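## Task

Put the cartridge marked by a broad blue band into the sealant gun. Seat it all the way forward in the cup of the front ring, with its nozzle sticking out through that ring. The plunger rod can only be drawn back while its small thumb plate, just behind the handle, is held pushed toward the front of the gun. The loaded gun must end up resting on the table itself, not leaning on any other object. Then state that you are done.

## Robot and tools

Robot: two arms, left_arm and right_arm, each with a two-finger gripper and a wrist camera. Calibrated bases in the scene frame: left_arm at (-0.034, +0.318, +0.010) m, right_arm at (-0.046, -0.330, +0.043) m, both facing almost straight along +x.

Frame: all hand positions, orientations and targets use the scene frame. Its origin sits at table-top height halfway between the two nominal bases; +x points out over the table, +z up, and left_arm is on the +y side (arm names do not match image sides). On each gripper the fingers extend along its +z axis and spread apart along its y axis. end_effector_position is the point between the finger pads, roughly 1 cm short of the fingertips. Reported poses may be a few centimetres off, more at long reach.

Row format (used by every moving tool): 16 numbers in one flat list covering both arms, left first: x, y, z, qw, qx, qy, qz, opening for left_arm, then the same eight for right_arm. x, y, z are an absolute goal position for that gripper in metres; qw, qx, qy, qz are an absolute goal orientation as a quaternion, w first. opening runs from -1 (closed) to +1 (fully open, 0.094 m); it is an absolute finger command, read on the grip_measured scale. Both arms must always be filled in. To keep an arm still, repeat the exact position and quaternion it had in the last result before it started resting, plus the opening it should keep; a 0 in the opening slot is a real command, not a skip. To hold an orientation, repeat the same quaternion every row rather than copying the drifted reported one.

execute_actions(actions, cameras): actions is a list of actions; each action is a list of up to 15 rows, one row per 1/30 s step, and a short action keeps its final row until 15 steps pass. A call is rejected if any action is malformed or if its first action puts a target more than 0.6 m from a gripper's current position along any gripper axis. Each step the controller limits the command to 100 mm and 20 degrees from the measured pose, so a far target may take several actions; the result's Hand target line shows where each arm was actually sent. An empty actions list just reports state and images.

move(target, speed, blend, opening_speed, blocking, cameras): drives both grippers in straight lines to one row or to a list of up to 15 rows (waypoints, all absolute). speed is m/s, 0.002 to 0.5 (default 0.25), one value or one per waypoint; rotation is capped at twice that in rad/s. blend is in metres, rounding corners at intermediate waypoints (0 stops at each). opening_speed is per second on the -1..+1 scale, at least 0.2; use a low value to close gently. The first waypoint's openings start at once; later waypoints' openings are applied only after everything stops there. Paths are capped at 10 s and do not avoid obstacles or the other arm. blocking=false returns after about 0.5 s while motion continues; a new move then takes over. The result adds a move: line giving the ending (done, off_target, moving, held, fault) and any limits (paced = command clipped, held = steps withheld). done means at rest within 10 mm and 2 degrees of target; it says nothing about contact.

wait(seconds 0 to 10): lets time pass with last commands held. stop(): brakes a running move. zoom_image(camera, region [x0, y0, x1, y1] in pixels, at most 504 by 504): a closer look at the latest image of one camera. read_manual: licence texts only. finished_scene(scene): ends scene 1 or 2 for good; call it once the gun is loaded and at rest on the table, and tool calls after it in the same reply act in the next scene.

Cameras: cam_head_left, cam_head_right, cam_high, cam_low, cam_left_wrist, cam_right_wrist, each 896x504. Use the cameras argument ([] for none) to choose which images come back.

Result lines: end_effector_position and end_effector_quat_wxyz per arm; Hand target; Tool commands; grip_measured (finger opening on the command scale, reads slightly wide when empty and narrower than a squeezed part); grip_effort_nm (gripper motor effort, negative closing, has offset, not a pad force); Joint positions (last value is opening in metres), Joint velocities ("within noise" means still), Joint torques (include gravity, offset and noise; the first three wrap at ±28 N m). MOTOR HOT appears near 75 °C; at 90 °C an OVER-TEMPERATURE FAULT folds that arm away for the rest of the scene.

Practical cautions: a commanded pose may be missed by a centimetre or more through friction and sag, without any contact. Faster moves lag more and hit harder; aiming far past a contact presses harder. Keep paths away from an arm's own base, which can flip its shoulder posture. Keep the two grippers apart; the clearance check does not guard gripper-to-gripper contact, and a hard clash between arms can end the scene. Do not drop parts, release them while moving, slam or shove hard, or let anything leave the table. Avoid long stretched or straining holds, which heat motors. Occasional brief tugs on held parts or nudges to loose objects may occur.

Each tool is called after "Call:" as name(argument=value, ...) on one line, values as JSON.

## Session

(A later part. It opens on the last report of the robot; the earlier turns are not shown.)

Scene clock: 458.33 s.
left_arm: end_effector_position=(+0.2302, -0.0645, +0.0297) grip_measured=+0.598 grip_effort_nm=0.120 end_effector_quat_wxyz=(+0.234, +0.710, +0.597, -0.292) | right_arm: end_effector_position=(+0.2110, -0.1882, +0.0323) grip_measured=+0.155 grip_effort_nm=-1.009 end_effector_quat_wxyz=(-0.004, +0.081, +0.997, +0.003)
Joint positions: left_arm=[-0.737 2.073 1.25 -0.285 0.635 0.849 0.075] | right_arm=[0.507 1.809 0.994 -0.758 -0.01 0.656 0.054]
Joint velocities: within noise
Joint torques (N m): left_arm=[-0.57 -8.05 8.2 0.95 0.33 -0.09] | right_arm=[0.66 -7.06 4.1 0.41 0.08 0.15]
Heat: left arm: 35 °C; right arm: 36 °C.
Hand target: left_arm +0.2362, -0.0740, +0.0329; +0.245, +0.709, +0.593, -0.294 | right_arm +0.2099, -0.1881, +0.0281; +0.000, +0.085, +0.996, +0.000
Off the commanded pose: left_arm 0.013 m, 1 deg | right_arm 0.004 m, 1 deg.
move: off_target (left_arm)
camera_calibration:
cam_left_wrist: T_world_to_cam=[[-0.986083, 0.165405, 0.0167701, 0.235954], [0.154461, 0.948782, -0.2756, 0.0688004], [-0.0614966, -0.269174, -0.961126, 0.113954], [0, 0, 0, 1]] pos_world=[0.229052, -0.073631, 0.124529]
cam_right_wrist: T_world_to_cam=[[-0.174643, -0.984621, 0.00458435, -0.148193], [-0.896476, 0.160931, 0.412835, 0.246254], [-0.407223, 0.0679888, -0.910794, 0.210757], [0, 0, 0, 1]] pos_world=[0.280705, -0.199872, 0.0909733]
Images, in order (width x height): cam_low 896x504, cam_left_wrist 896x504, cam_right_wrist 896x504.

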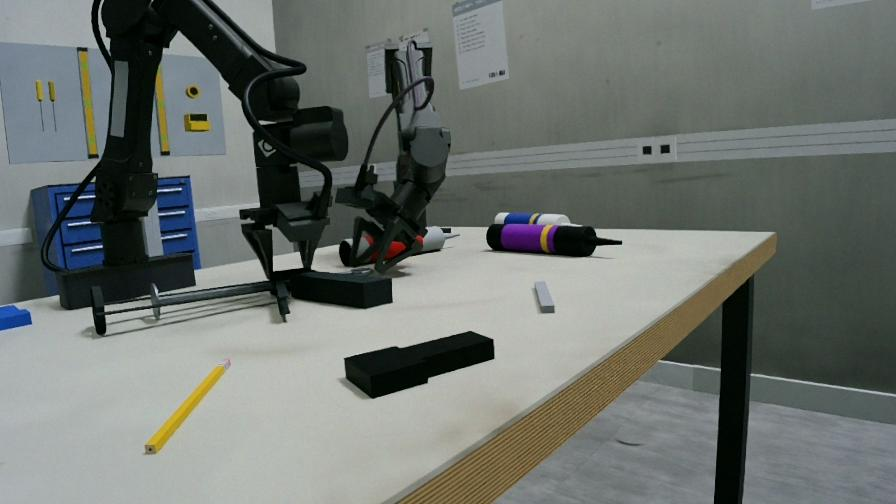

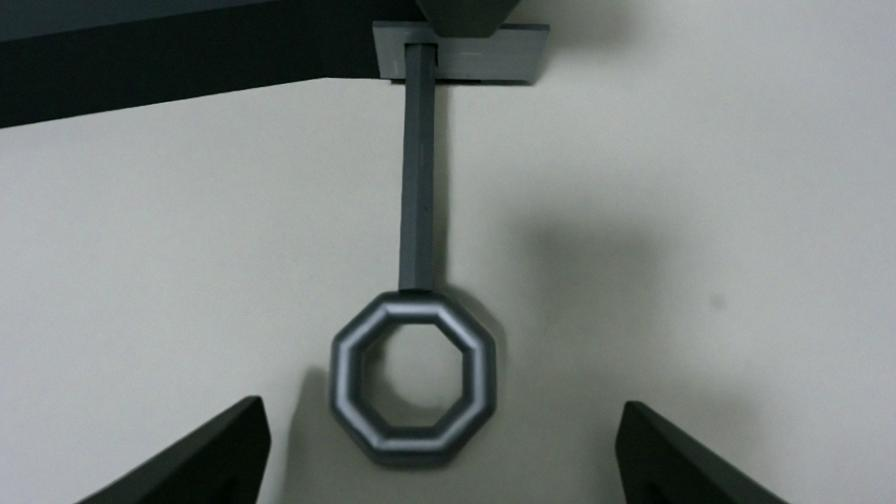

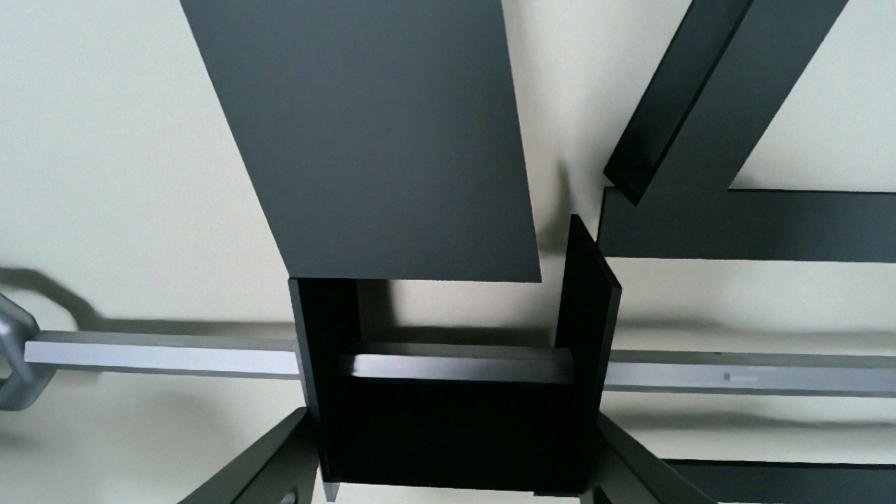

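Call:
execute_actions(actions=[], cameras=["cam_high","cam_head_left","cam_head_right"])

Call:
zoom_image(camera="cam_head_right", region=[240, 200, 500, 400])

Call:
zoom_image(camera="cam_head_left", region=[260, 200, 520, 400])

Scene clock: 477.17 s.
left_arm: end_effector_position=(+0.2302, -0.0645, +0.0297) grip_measured=+0.598 grip_effort_nm=0.115 end_effector_quat_wxyz=(+0.234, +0.710, +0.597, -0.292) | right_arm: end_effector_position=(+0.2110, -0.1882, +0.0323) grip_measured=+0.155 grip_effort_nm=-1.009 end_effector_quat_wxyz=(-0.004, +0.081, +0.997, +0.003)
Joint positions: left_arm=[-0.737 2.073 1.25 -0.285 0.635 0.849 0.075] | right_arm=[0.507 1.809 0.994 -0.758 -0.01 0.656 0.054]
Joint velocities: within noise
Joint torques (N m): left_arm=[-0.32 -8.06 8.24 0.95 0.3 -0.1] | right_arm=[0.66 -7.06 4.08 0.41 0.07 0.15]
Heat: left arm: 35 °C; right arm: 36 °C.
Hand target: left_arm +0.2362, -0.0740, +0.0329; +0.245, +0.709, +0.593, -0.294 | right_arm +0.2099, -0.1881, +0.0281; +0.000, +0.085, +0.996, +0.000
Tool commands: left_gripper/opening=+0.6 right_gripper/opening=+0.0
Off the commanded pose: left_arm 0.013 m, 1 deg | right_arm 0.004 m, 1 deg.
Images, in order (width x height): cam_head_left 896x504, cam_head_right 896x504, cam_high 896x504.

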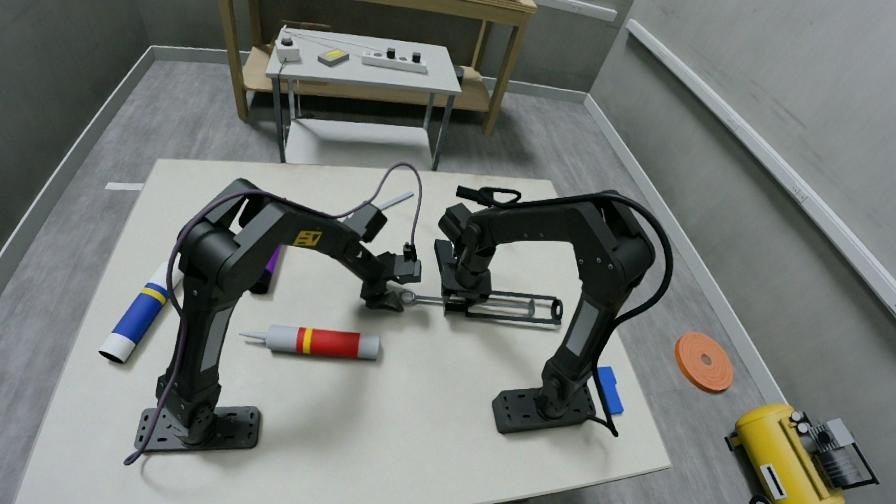

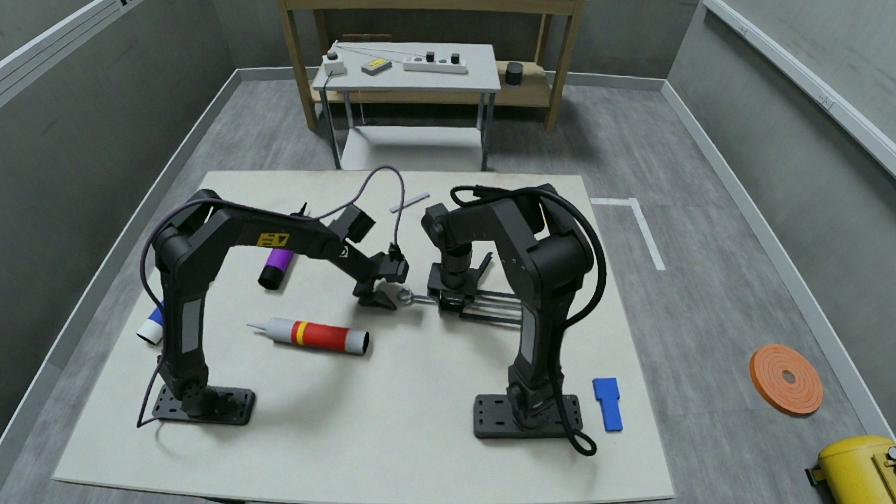

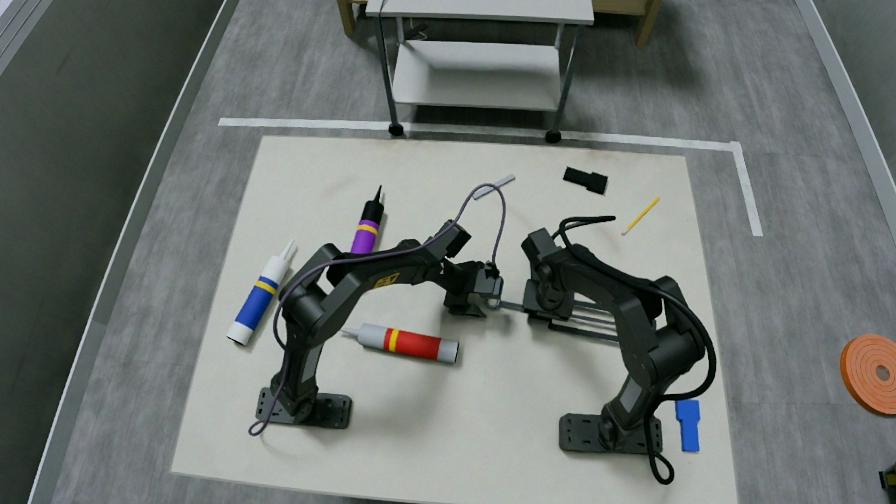

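Scaled by 1.938 from the camera's 896x504 image, which has a finer 1280x720 frame.

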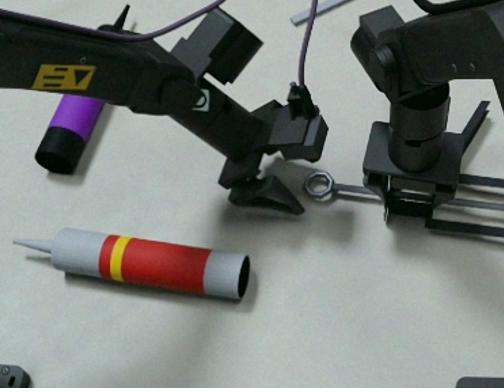

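Scaled by 1.938 from the camera's 896x504 image, which has a finer 1280x720 frame.

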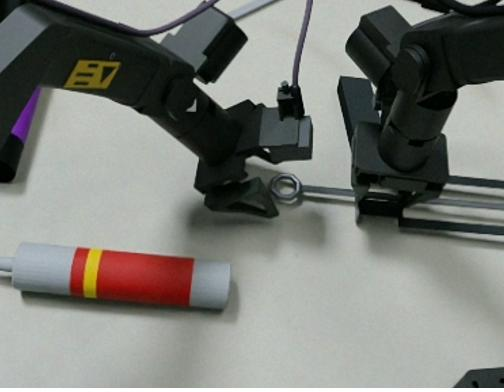

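Call:
move(target=[[0.2400, -0.062, 0.048, 0.2465, 0.7067, 0.5951, -0.2927, 0.6, 0.2100, -0.1880, 0.028, 0, 0.0854, 0.9963, 0, 0.0],[0.2400, -0.080, 0.040, 0.2465, 0.7067, 0.5951, -0.2927, 0.6, 0.2100, -0.1880, 0.028, 0, 0.0854, 0.9963, 0, 0.0]], cameras=["cam_low", "cam_left_wrist", "cam_head_right"], speed=0.05)

Call:
zoom_image(camera="cam_low", region=[220, 200, 420, 320])

Scene clock: 502.33 s.
left_arm: end_effector_position=(+0.2363, -0.0738, +0.0407) grip_measured=+0.598 grip_effort_nm=0.120 end_effector_quat_wxyz=(+0.249, +0.712, +0.589, -0.290) | right_arm: end_effector_position=(+0.2110, -0.1882, +0.0323) grip_measured=+0.155 grip_effort_nm=-1.004 end_effector_quat_wxyz=(-0.004, +0.081, +0.997, +0.003)
Joint positions: left_arm=[-0.743 2.073 1.286 -0.285 0.635 0.848 0.075] | right_arm=[0.507 1.809 0.994 -0.758 -0.01 0.656 0.054]
Joint velocities: within noise
Joint torques (N m): left_arm=[-0.49 -8.01 8.43 0.83 0.26 -0.17] | right_arm=[0.66 -7.06 4.08 0.41 0.07 0.14]
Heat: left arm: 34 °C; right arm: 35 °C.
Hand target: left_arm +0.2405, -0.0797, +0.0399; +0.249, +0.709, +0.592, -0.291 | right_arm +0.2099, -0.1881, +0.0281; +0.000, +0.085, +0.996, +0.000
Off the commanded pose: left_arm 0.007 m, 1 deg | right_arm 0.004 m, 1 deg.
move: done
camera_calibration:
cam_left_wrist: T_world_to_cam=[[-0.985299, 0.170432, -0.0117984, 0.244659], [0.166331, 0.941239, -0.293944, 0.0771818], [-0.0389925, -0.291585, -0.95575, 0.115179], [0, 0, 0, 1]] pos_world=[0.232715, -0.0807598, 0.135656]
Images, in order (width x height): cam_head_right 896x504, cam_low 896x504, cam_left_wrist 896x504.

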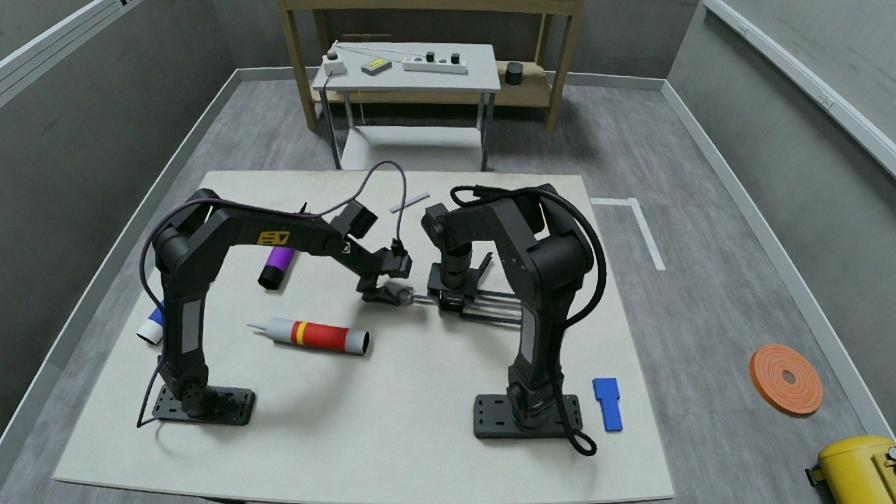

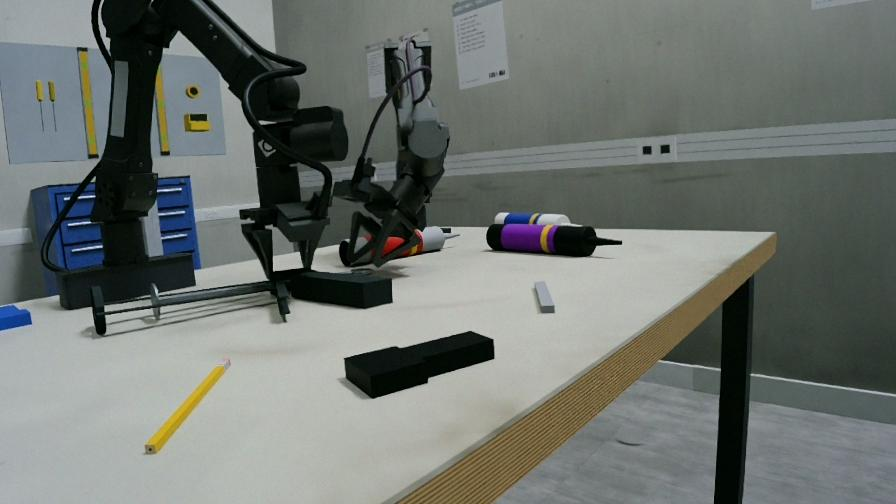

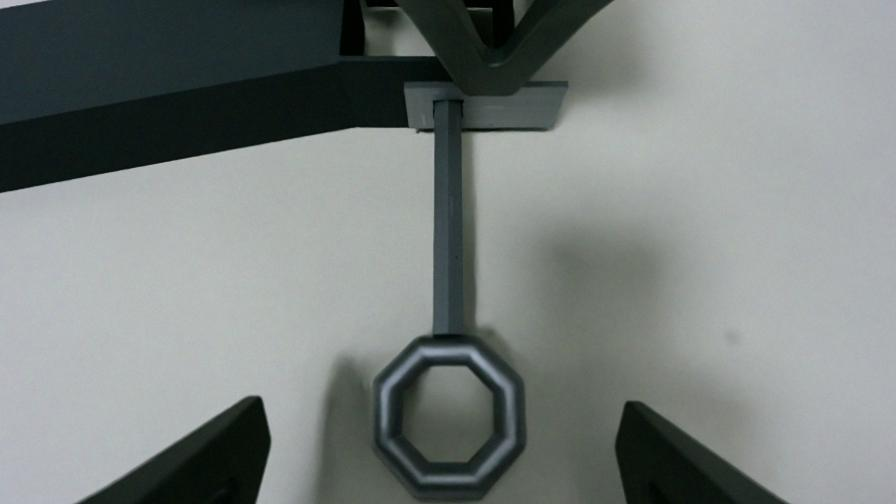

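Scaled by 2.520 from the camera's 896x504 image, which has a finer 1280x720 frame.

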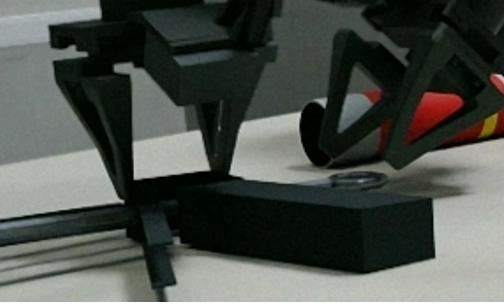

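Call:
move(target=[0.2390, -0.088, 0.026, 0.2465, 0.7067, 0.5951, -0.2927, 0.6, 0.2100, -0.1880, 0.028, 0, 0.0854, 0.9963, 0, 0.0], cameras=["cam_low", "cam_left_wrist", "cam_head_right"], speed=0.05)

Call:
zoom_image(camera="cam_low", region=[220, 200, 420, 320])

Scene clock: 531.57 s.
left_arm: end_effector_position=(+0.2271, -0.0754, +0.0221) grip_measured=+0.598 grip_effort_nm=0.120 end_effector_quat_wxyz=(+0.224, +0.708, +0.600, -0.296) | right_arm: end_effector_position=(+0.2110, -0.1882, +0.0323) grip_measured=+0.155 grip_effort_nm=-1.009 end_effector_quat_wxyz=(-0.004, +0.081, +0.997, +0.003)
Joint positions: left_arm=[-0.76 2.115 1.286 -0.285 0.632 0.822 0.075] | right_arm=[0.507 1.809 0.994 -0.758 -0.01 0.656 0.054]
Joint velocities: within noise
Joint torques (N m): left_arm=[-0.5 -8.14 8.21 1.2 0.26 -0.13] | right_arm=[0.65 -7.06 4.08 0.41 0.07 0.15]
Heat: left arm: 34 °C; right arm: 35 °C.
Hand target: left_arm +0.2374, -0.0878, +0.0263; +0.246, +0.707, +0.594, -0.293 | right_arm +0.2099, -0.1881, +0.0281; +0.000, +0.085, +0.996, +0.000
Off the commanded pose: left_arm 0.018 m, 3 deg | right_arm 0.004 m, 1 deg.
move: off_target (left_arm)
camera_calibration:
cam_left_wrist: T_world_to_cam=[[-0.9852, 0.166806, 0.0394549, 0.234247], [0.150281, 0.951278, -0.26923, 0.0785093], [-0.0824418, -0.259316, -0.962267, 0.109028], [0, 0, 0, 1]] pos_world=[0.22797, -0.0854853, 0.116809]
Images, in order (width x height): cam_head_right 896x504, cam_low 896x504, cam_left_wrist 896x504.

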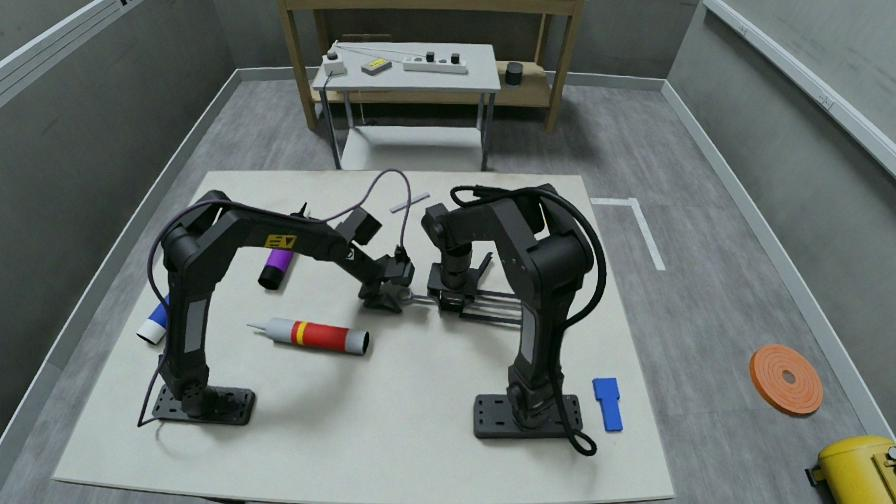

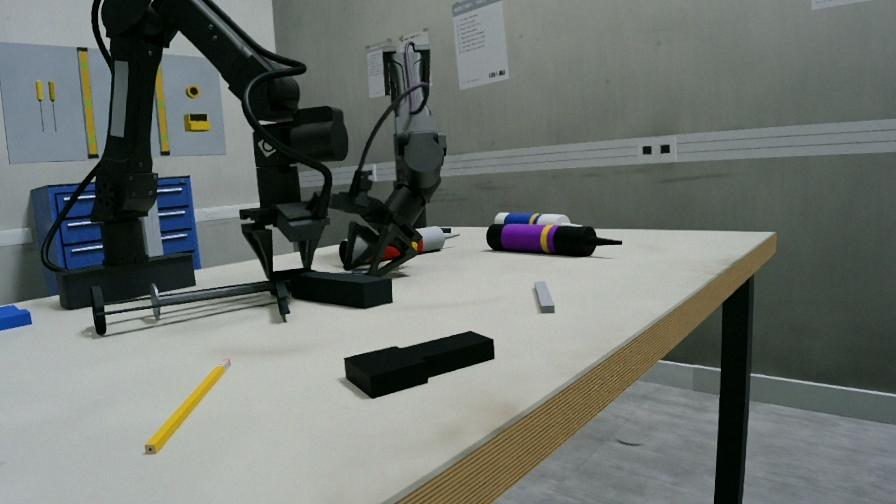

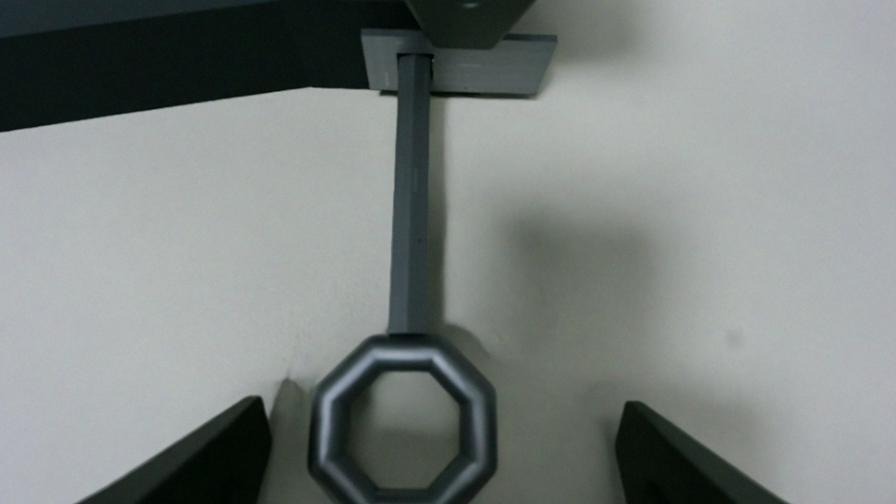

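Scaled by 2.520 from the camera's 896x504 image, which has a finer 1280x720 frame.

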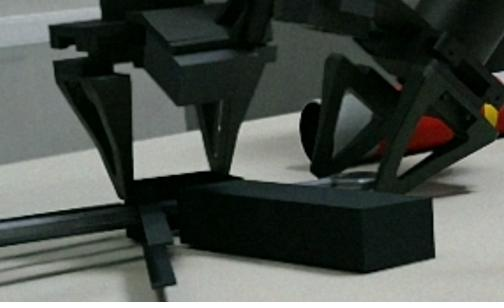

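Call:
move(target=[0.2400, -0.092, 0.030, 0.2465, 0.7067, 0.5951, -0.2927, 0.6, 0.2100, -0.1880, 0.028, 0, 0.0854, 0.9963, 0, 0.0], cameras=["cam_low", "cam_left_wrist", "cam_head_right"], speed=0.05)

Scene clock: 543.73 s.
left_arm: end_effector_position=(+0.2332, -0.0803, +0.0288) grip_measured=+0.598 grip_effort_nm=0.120 end_effector_quat_wxyz=(+0.234, +0.707, +0.599, -0.294) | right_arm: end_effector_position=(+0.2110, -0.1882, +0.0323) grip_measured=+0.155 grip_effort_nm=-1.009 end_effector_quat_wxyz=(-0.004, +0.081, +0.997, +0.003)
Joint positions: left_arm=[-0.76 2.115 1.309 -0.285 0.628 0.816 0.075] | right_arm=[0.507 1.809 0.994 -0.758 -0.01 0.656 0.054]
Joint velocities: within noise
Joint torques (N m): left_arm=[-0.85 -8.06 8.35 1.08 0.23 -0.12] | right_arm=[0.65 -7.08 4.08 0.41 0.07 0.14]
Heat: left arm: 35 °C; right arm: 35 °C.
Hand target: left_arm +0.2398, -0.0916, +0.0300; +0.247, +0.707, +0.595, -0.292 | right_arm +0.2099, -0.1881, +0.0281; +0.000, +0.085, +0.996, +0.000
Off the commanded pose: left_arm 0.014 m, 2 deg | right_arm 0.004 m, 1 deg.
move: off_target (left_arm)
camera_calibration:
cam_left_wrist: T_world_to_cam=[[-0.986739, 0.160767, 0.0223752, 0.241172], [0.148299, 0.948954, -0.278378, 0.0845833], [-0.0659872, -0.271368, -0.960211, 0.109799], [0, 0, 0, 1]] pos_world=[0.232675, -0.0892421, 0.12358]
Images, in order (width x height): cam_head_right 896x504, cam_low 896x504, cam_left_wrist 896x504.

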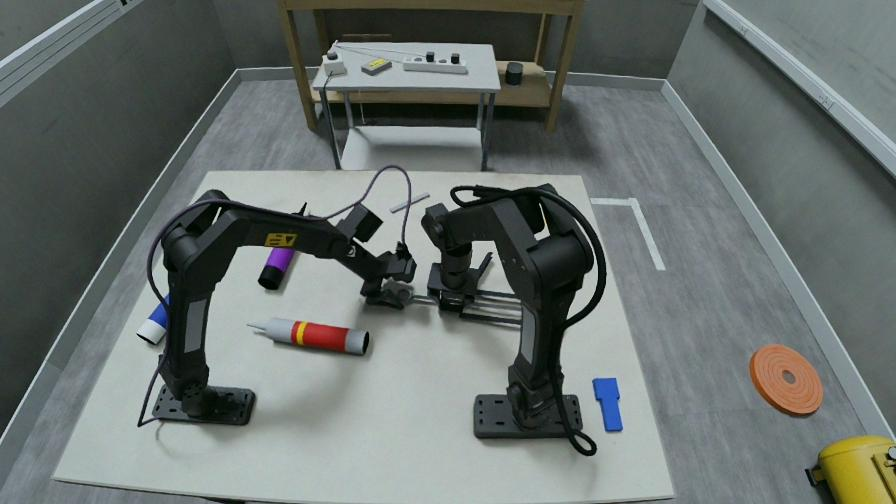

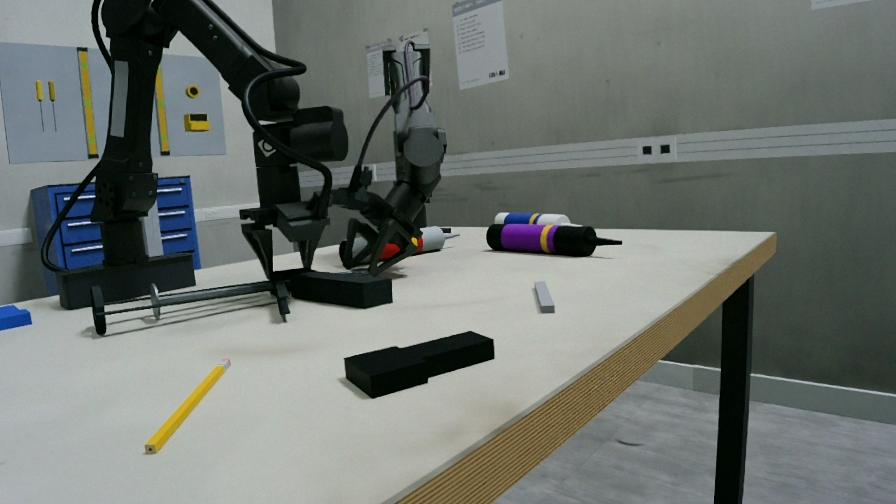

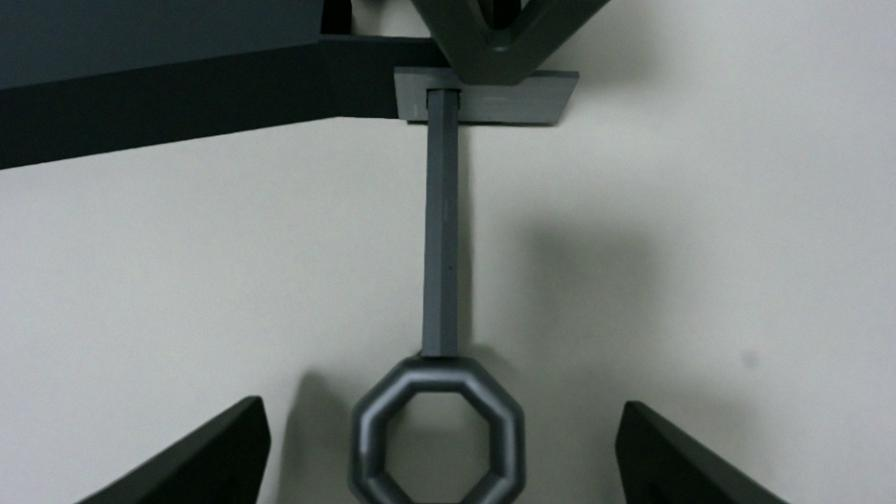

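Call:
move(target=[0.2390, -0.0915, 0.0295, 0.2465, 0.7067, 0.5951, -0.2927, -0.7, 0.2100, -0.1880, 0.028, 0, 0.0854, 0.9963, 0, 0.0], cameras=["cam_low", "cam_left_wrist", "cam_head_right"], speed=0.05, opening_speed=0.6)

Scene clock: 555.67 s.
left_arm: end_effector_position=(+0.2345, -0.0801, +0.0289) grip_measured=-0.251 grip_effort_nm=-1.018 end_effector_quat_wxyz=(+0.235, +0.706, +0.600, -0.293) | right_arm: end_effector_position=(+0.2110, -0.1882, +0.0323) grip_measured=+0.155 grip_effort_nm=-1.004 end_effector_quat_wxyz=(-0.004, +0.081, +0.997, +0.003)
Joint positions: left_arm=[-0.758 2.115 1.309 -0.282 0.626 0.813 0.035] | right_arm=[0.507 1.809 0.994 -0.758 -0.01 0.656 0.054]
Joint velocities: within noise
Joint torques (N m): left_arm=[-0.75 -8.25 7.95 1.11 0.25 -0.15] | right_arm=[0.66 -7.06 4.08 0.41 0.07 0.15]
Heat: left arm: 35 °C; right arm: 35 °C.
Hand target: left_arm +0.2405, -0.0900, +0.0298; +0.247, +0.705, +0.597, -0.293 | right_arm +0.2099, -0.1881, +0.0281; +0.000, +0.085, +0.996, +0.000
Off the commanded pose: left_arm 0.012 m, 1 deg | right_arm 0.004 m, 1 deg.
move: off_target (left_arm)
camera_calibration:
cam_left_wrist: T_world_to_cam=[[-0.987467, 0.156394, 0.0212117, 0.242227], [0.144374, 0.949403, -0.278909, 0.0853047], [-0.0637582, -0.272351, -0.960083, 0.109464], [0, 0, 0, 1]] pos_world=[0.233855, -0.0890589, 0.123748]
Images, in order (width x height): cam_head_right 896x504, cam_low 896x504, cam_left_wrist 896x504.

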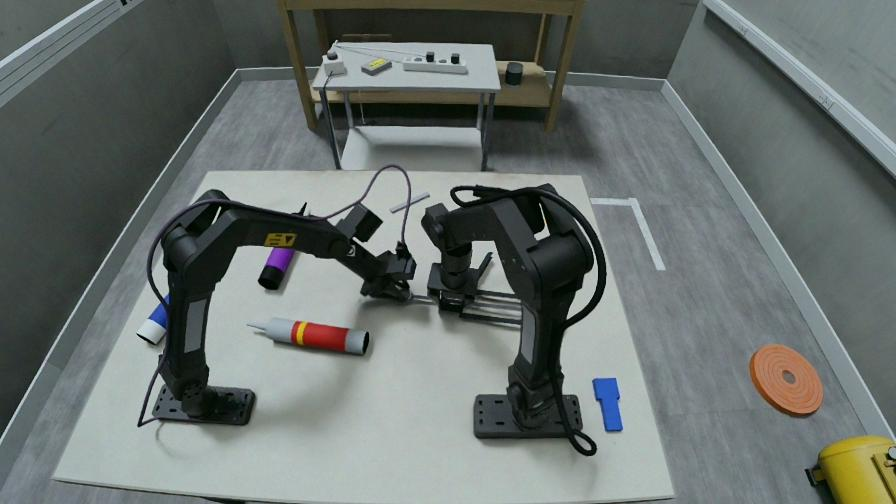

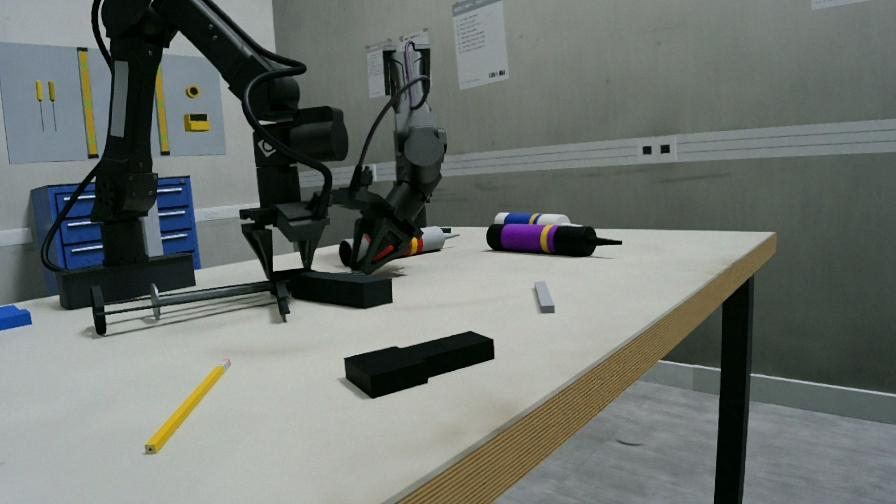

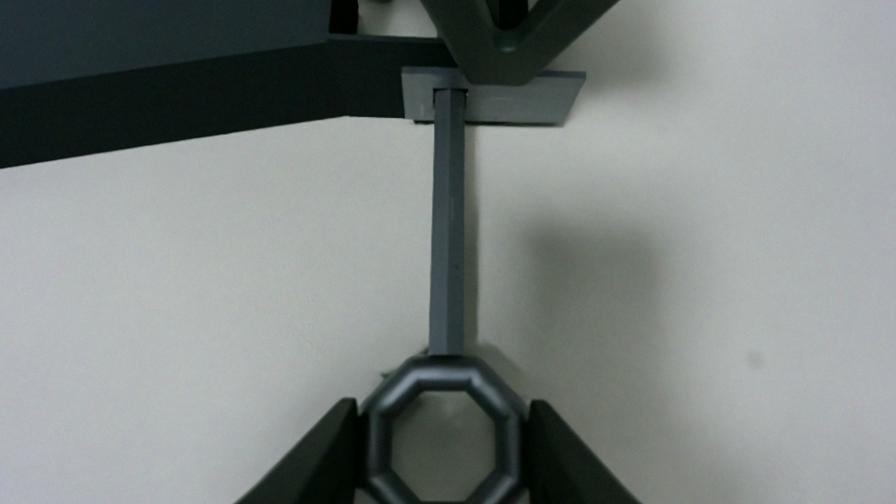

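Call:
move(target=[0.2440, -0.050, 0.0305, 0.2465, 0.7067, 0.5951, -0.2927, -0.7, 0.2100, -0.1880, 0.028, 0, 0.0854, 0.9963, 0, -0.1], cameras=["cam_low", "cam_left_wrist", "cam_right_wrist", "cam_head_right"], speed=0.04)

Scene clock: 569.03 s.
left_arm: end_effector_position=(+0.2364, -0.0696, +0.0280) grip_measured=-0.251 grip_effort_nm=-1.023 end_effector_quat_wxyz=(+0.246, +0.701, +0.590, -0.317) | right_arm: end_effector_position=(+0.2110, -0.1841, +0.0323) grip_measured=+0.153 grip_effort_nm=-1.009 end_effector_quat_wxyz=(-0.001, +0.081, +0.997, +0.005)
Joint positions: left_arm=[-0.717 2.11 1.263 -0.239 0.698 0.845 0.035] | right_arm=[0.519 1.809 0.994 -0.75 -0.01 0.669 0.054]
Joint velocities: within noise
Joint torques (N m): left_arm=[2.13 -12.57 3.74 0.48 0.06 0.45] | right_arm=[0.32 -7.09 4.1 0.33 0.08 0.11]
Heat: left arm: 34 °C; right arm: 35 °C.
Hand target: left_arm +0.2404, -0.0528, +0.0310; +0.244, +0.705, +0.595, -0.299 | right_arm +0.2086, -0.1861, +0.0281; +0.000, +0.086, +0.996, +0.000
Off the commanded pose: left_arm 0.021 m, 3 deg | right_arm 0.006 m, 1 deg.
move: off_target (left_arm)
camera_calibration:
cam_left_wrist: T_world_to_cam=[[-0.984556, 0.172202, 0.0315503, 0.242596], [0.152235, 0.931118, -0.331426, 0.0730804], [-0.0864493, -0.321504, -0.942954, 0.113034], [0, 0, 0, 1]] pos_world=[0.237496, -0.0734811, 0.123153]
cam_right_wrist: T_world_to_cam=[[-0.174657, -0.984629, -0.000149984, -0.144051], [-0.899191, 0.15944, 0.407473, 0.245993], [-0.401186, 0.0713029, -0.913217, 0.20986], [0, 0, 0, 1]] pos_world=[0.280228, -0.196021, 0.0913907]
Images, in order (width x height): cam_head_right 896x504, cam_low 896x504, cam_left_wrist 896x504, cam_right_wrist 896x504.

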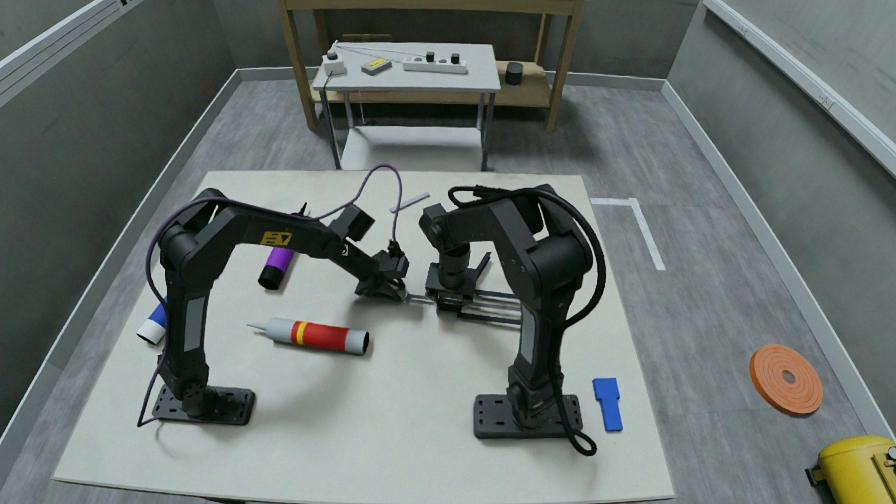

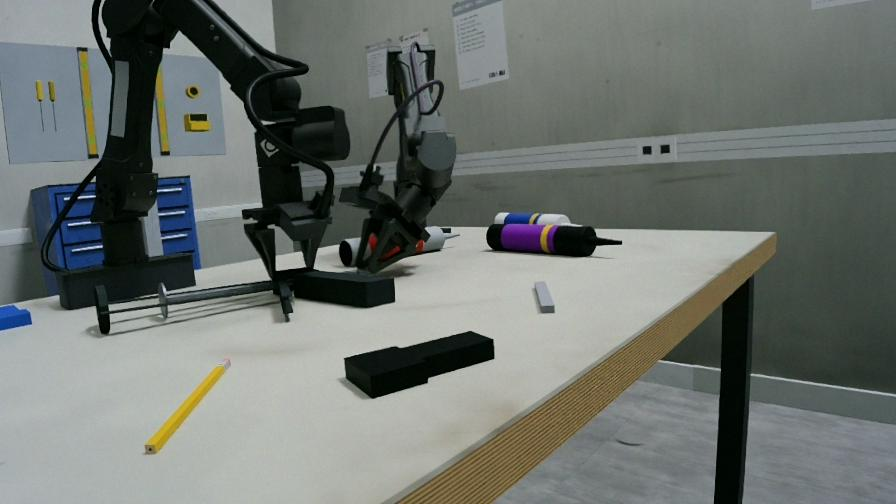

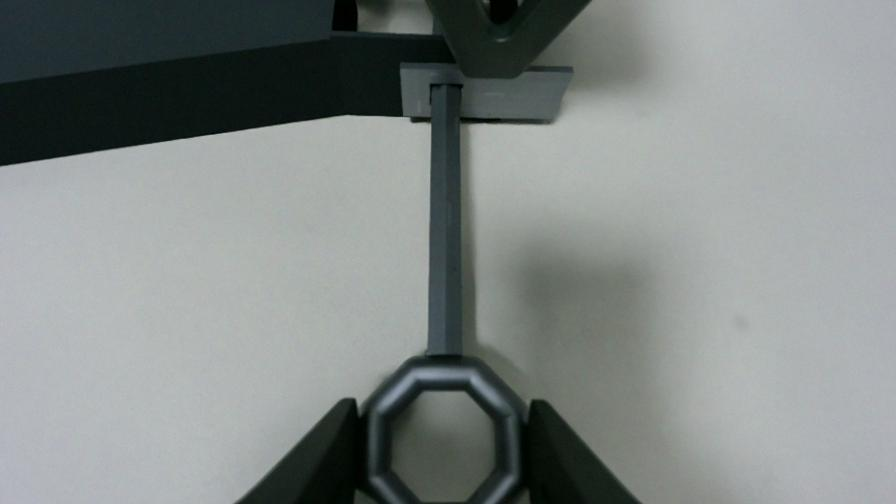

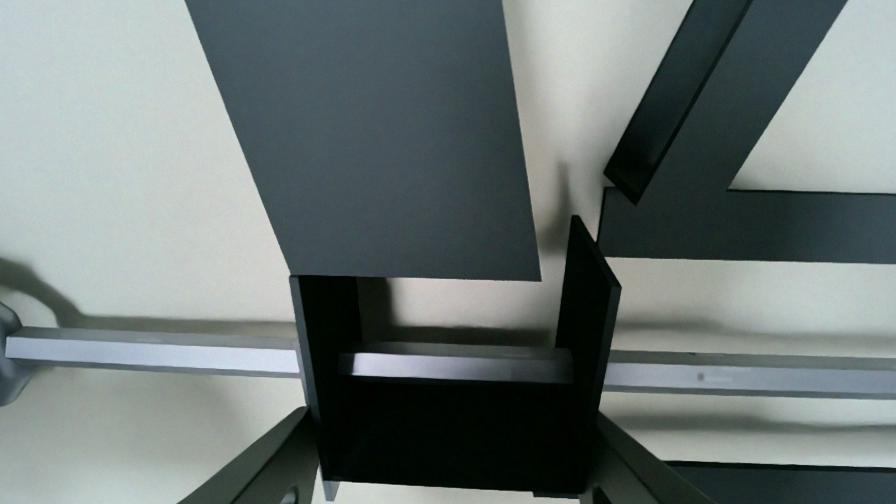

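Call:
move(target=[0.2480, -0.020, 0.0320, 0.2465, 0.7067, 0.5951, -0.2927, -0.8, 0.2090, -0.1940, 0.028, 0, 0.0854, 0.9963, 0, -0.3], cameras=["cam_low", "cam_left_wrist", "cam_right_wrist", "cam_head_right"], speed=0.04)

Scene clock: 581.23 s.
left_arm: end_effector_position=(+0.2419, -0.0408, +0.0269) grip_measured=-0.251 grip_effort_nm=-1.013 end_effector_quat_wxyz=(+0.251, +0.701, +0.586, -0.320) | right_arm: end_effector_position=(+0.2106, -0.1840, +0.0322) grip_measured=+0.151 grip_effort_nm=-1.004 end_effector_quat_wxyz=(+0.000, +0.081, +0.997, +0.007)
Joint positions: left_arm=[-0.648 2.075 1.198 -0.251 0.737 0.925 0.035] | right_arm=[0.519 1.806 0.989 -0.745 -0.011 0.669 0.054]
Joint velocities: within noise
Joint torques (N m): left_arm=[2.63 -12.79 4.05 0.23 -0.04 0.52] | right_arm=[-1.63 -7.82 3.14 0.34 0.08 -0.13]
Heat: left arm: 38 °C; right arm: 35 °C.
Hand target: left_arm +0.2477, -0.0215, +0.0320; +0.248, +0.706, +0.594, -0.295 | right_arm +0.2085, -0.1934, +0.0281; +0.000, +0.085, +0.996, +0.000
Off the commanded pose: left_arm 0.022 m, 3 deg | right_arm 0.011 m, 1 deg.
move: off_target (left_arm, right_arm)
camera_calibration:
cam_left_wrist: T_world_to_cam=[[-0.984343, 0.174404, 0.0255236, 0.243297], [0.15528, 0.926548, -0.342633, 0.044472], [-0.0834054, -0.333305, -0.939123, 0.120403], [0, 0, 0, 1]] pos_world=[0.242624, -0.0435066, 0.122101]
cam_right_wrist: T_world_to_cam=[[-0.174644, -0.984626, -0.00327468, -0.143889], [-0.899982, 0.15828, 0.406178, 0.245715], [-0.399416, 0.0738837, -0.913788, 0.20972], [0, 0, 0, 1]] pos_world=[0.279775, -0.196063, 0.091364]
Images, in order (width x height): cam_head_right 896x504, cam_low 896x504, cam_left_wrist 896x504, cam_right_wrist 896x504.

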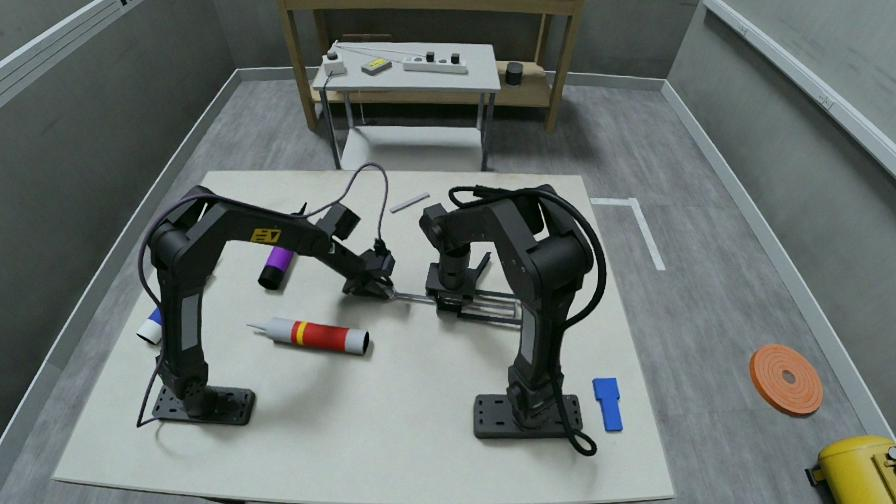

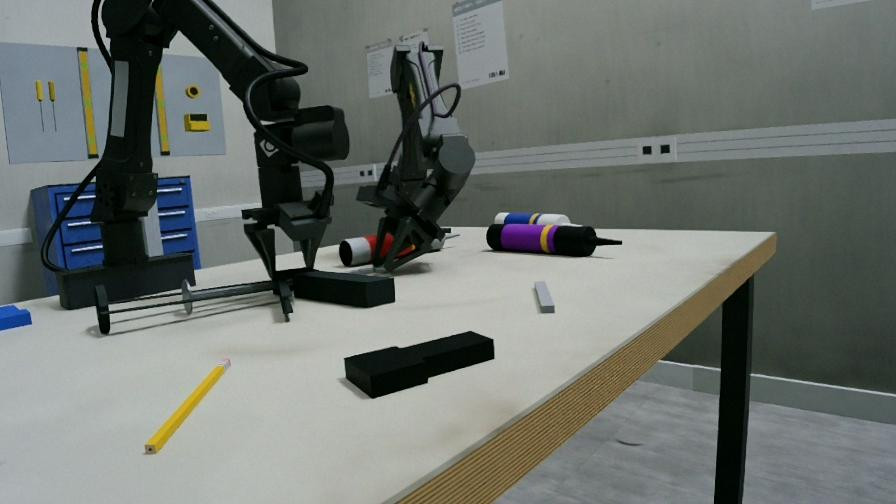

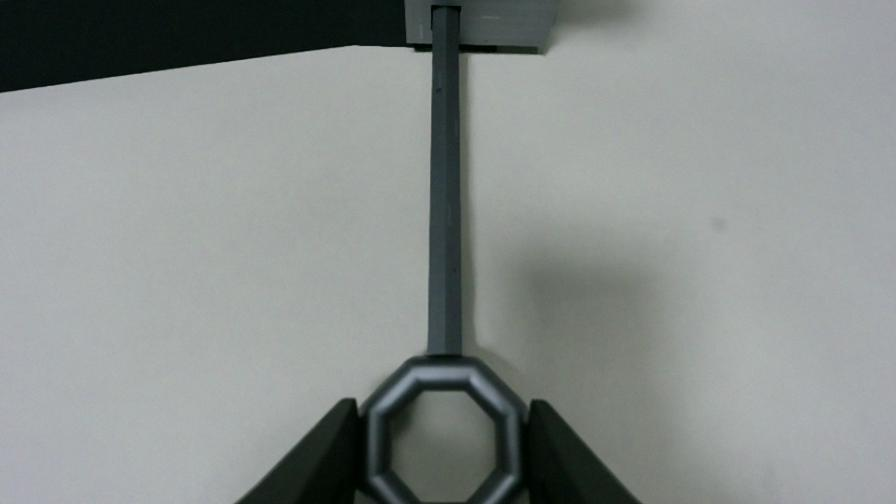

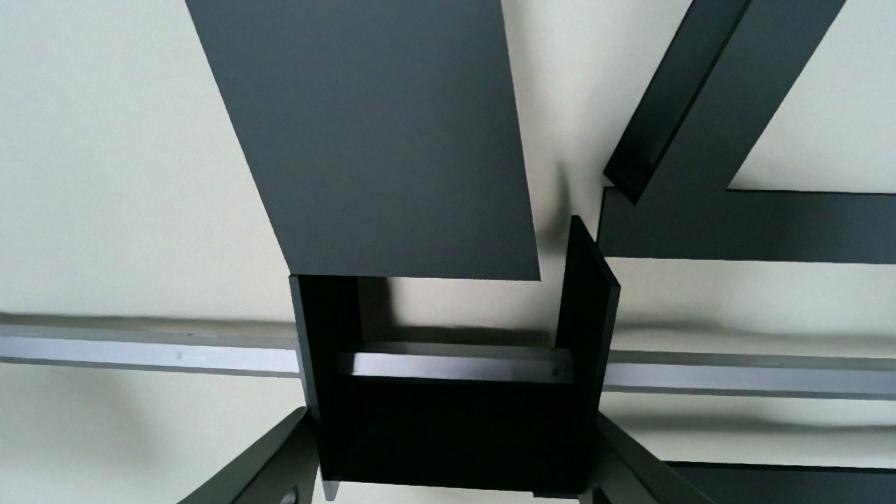

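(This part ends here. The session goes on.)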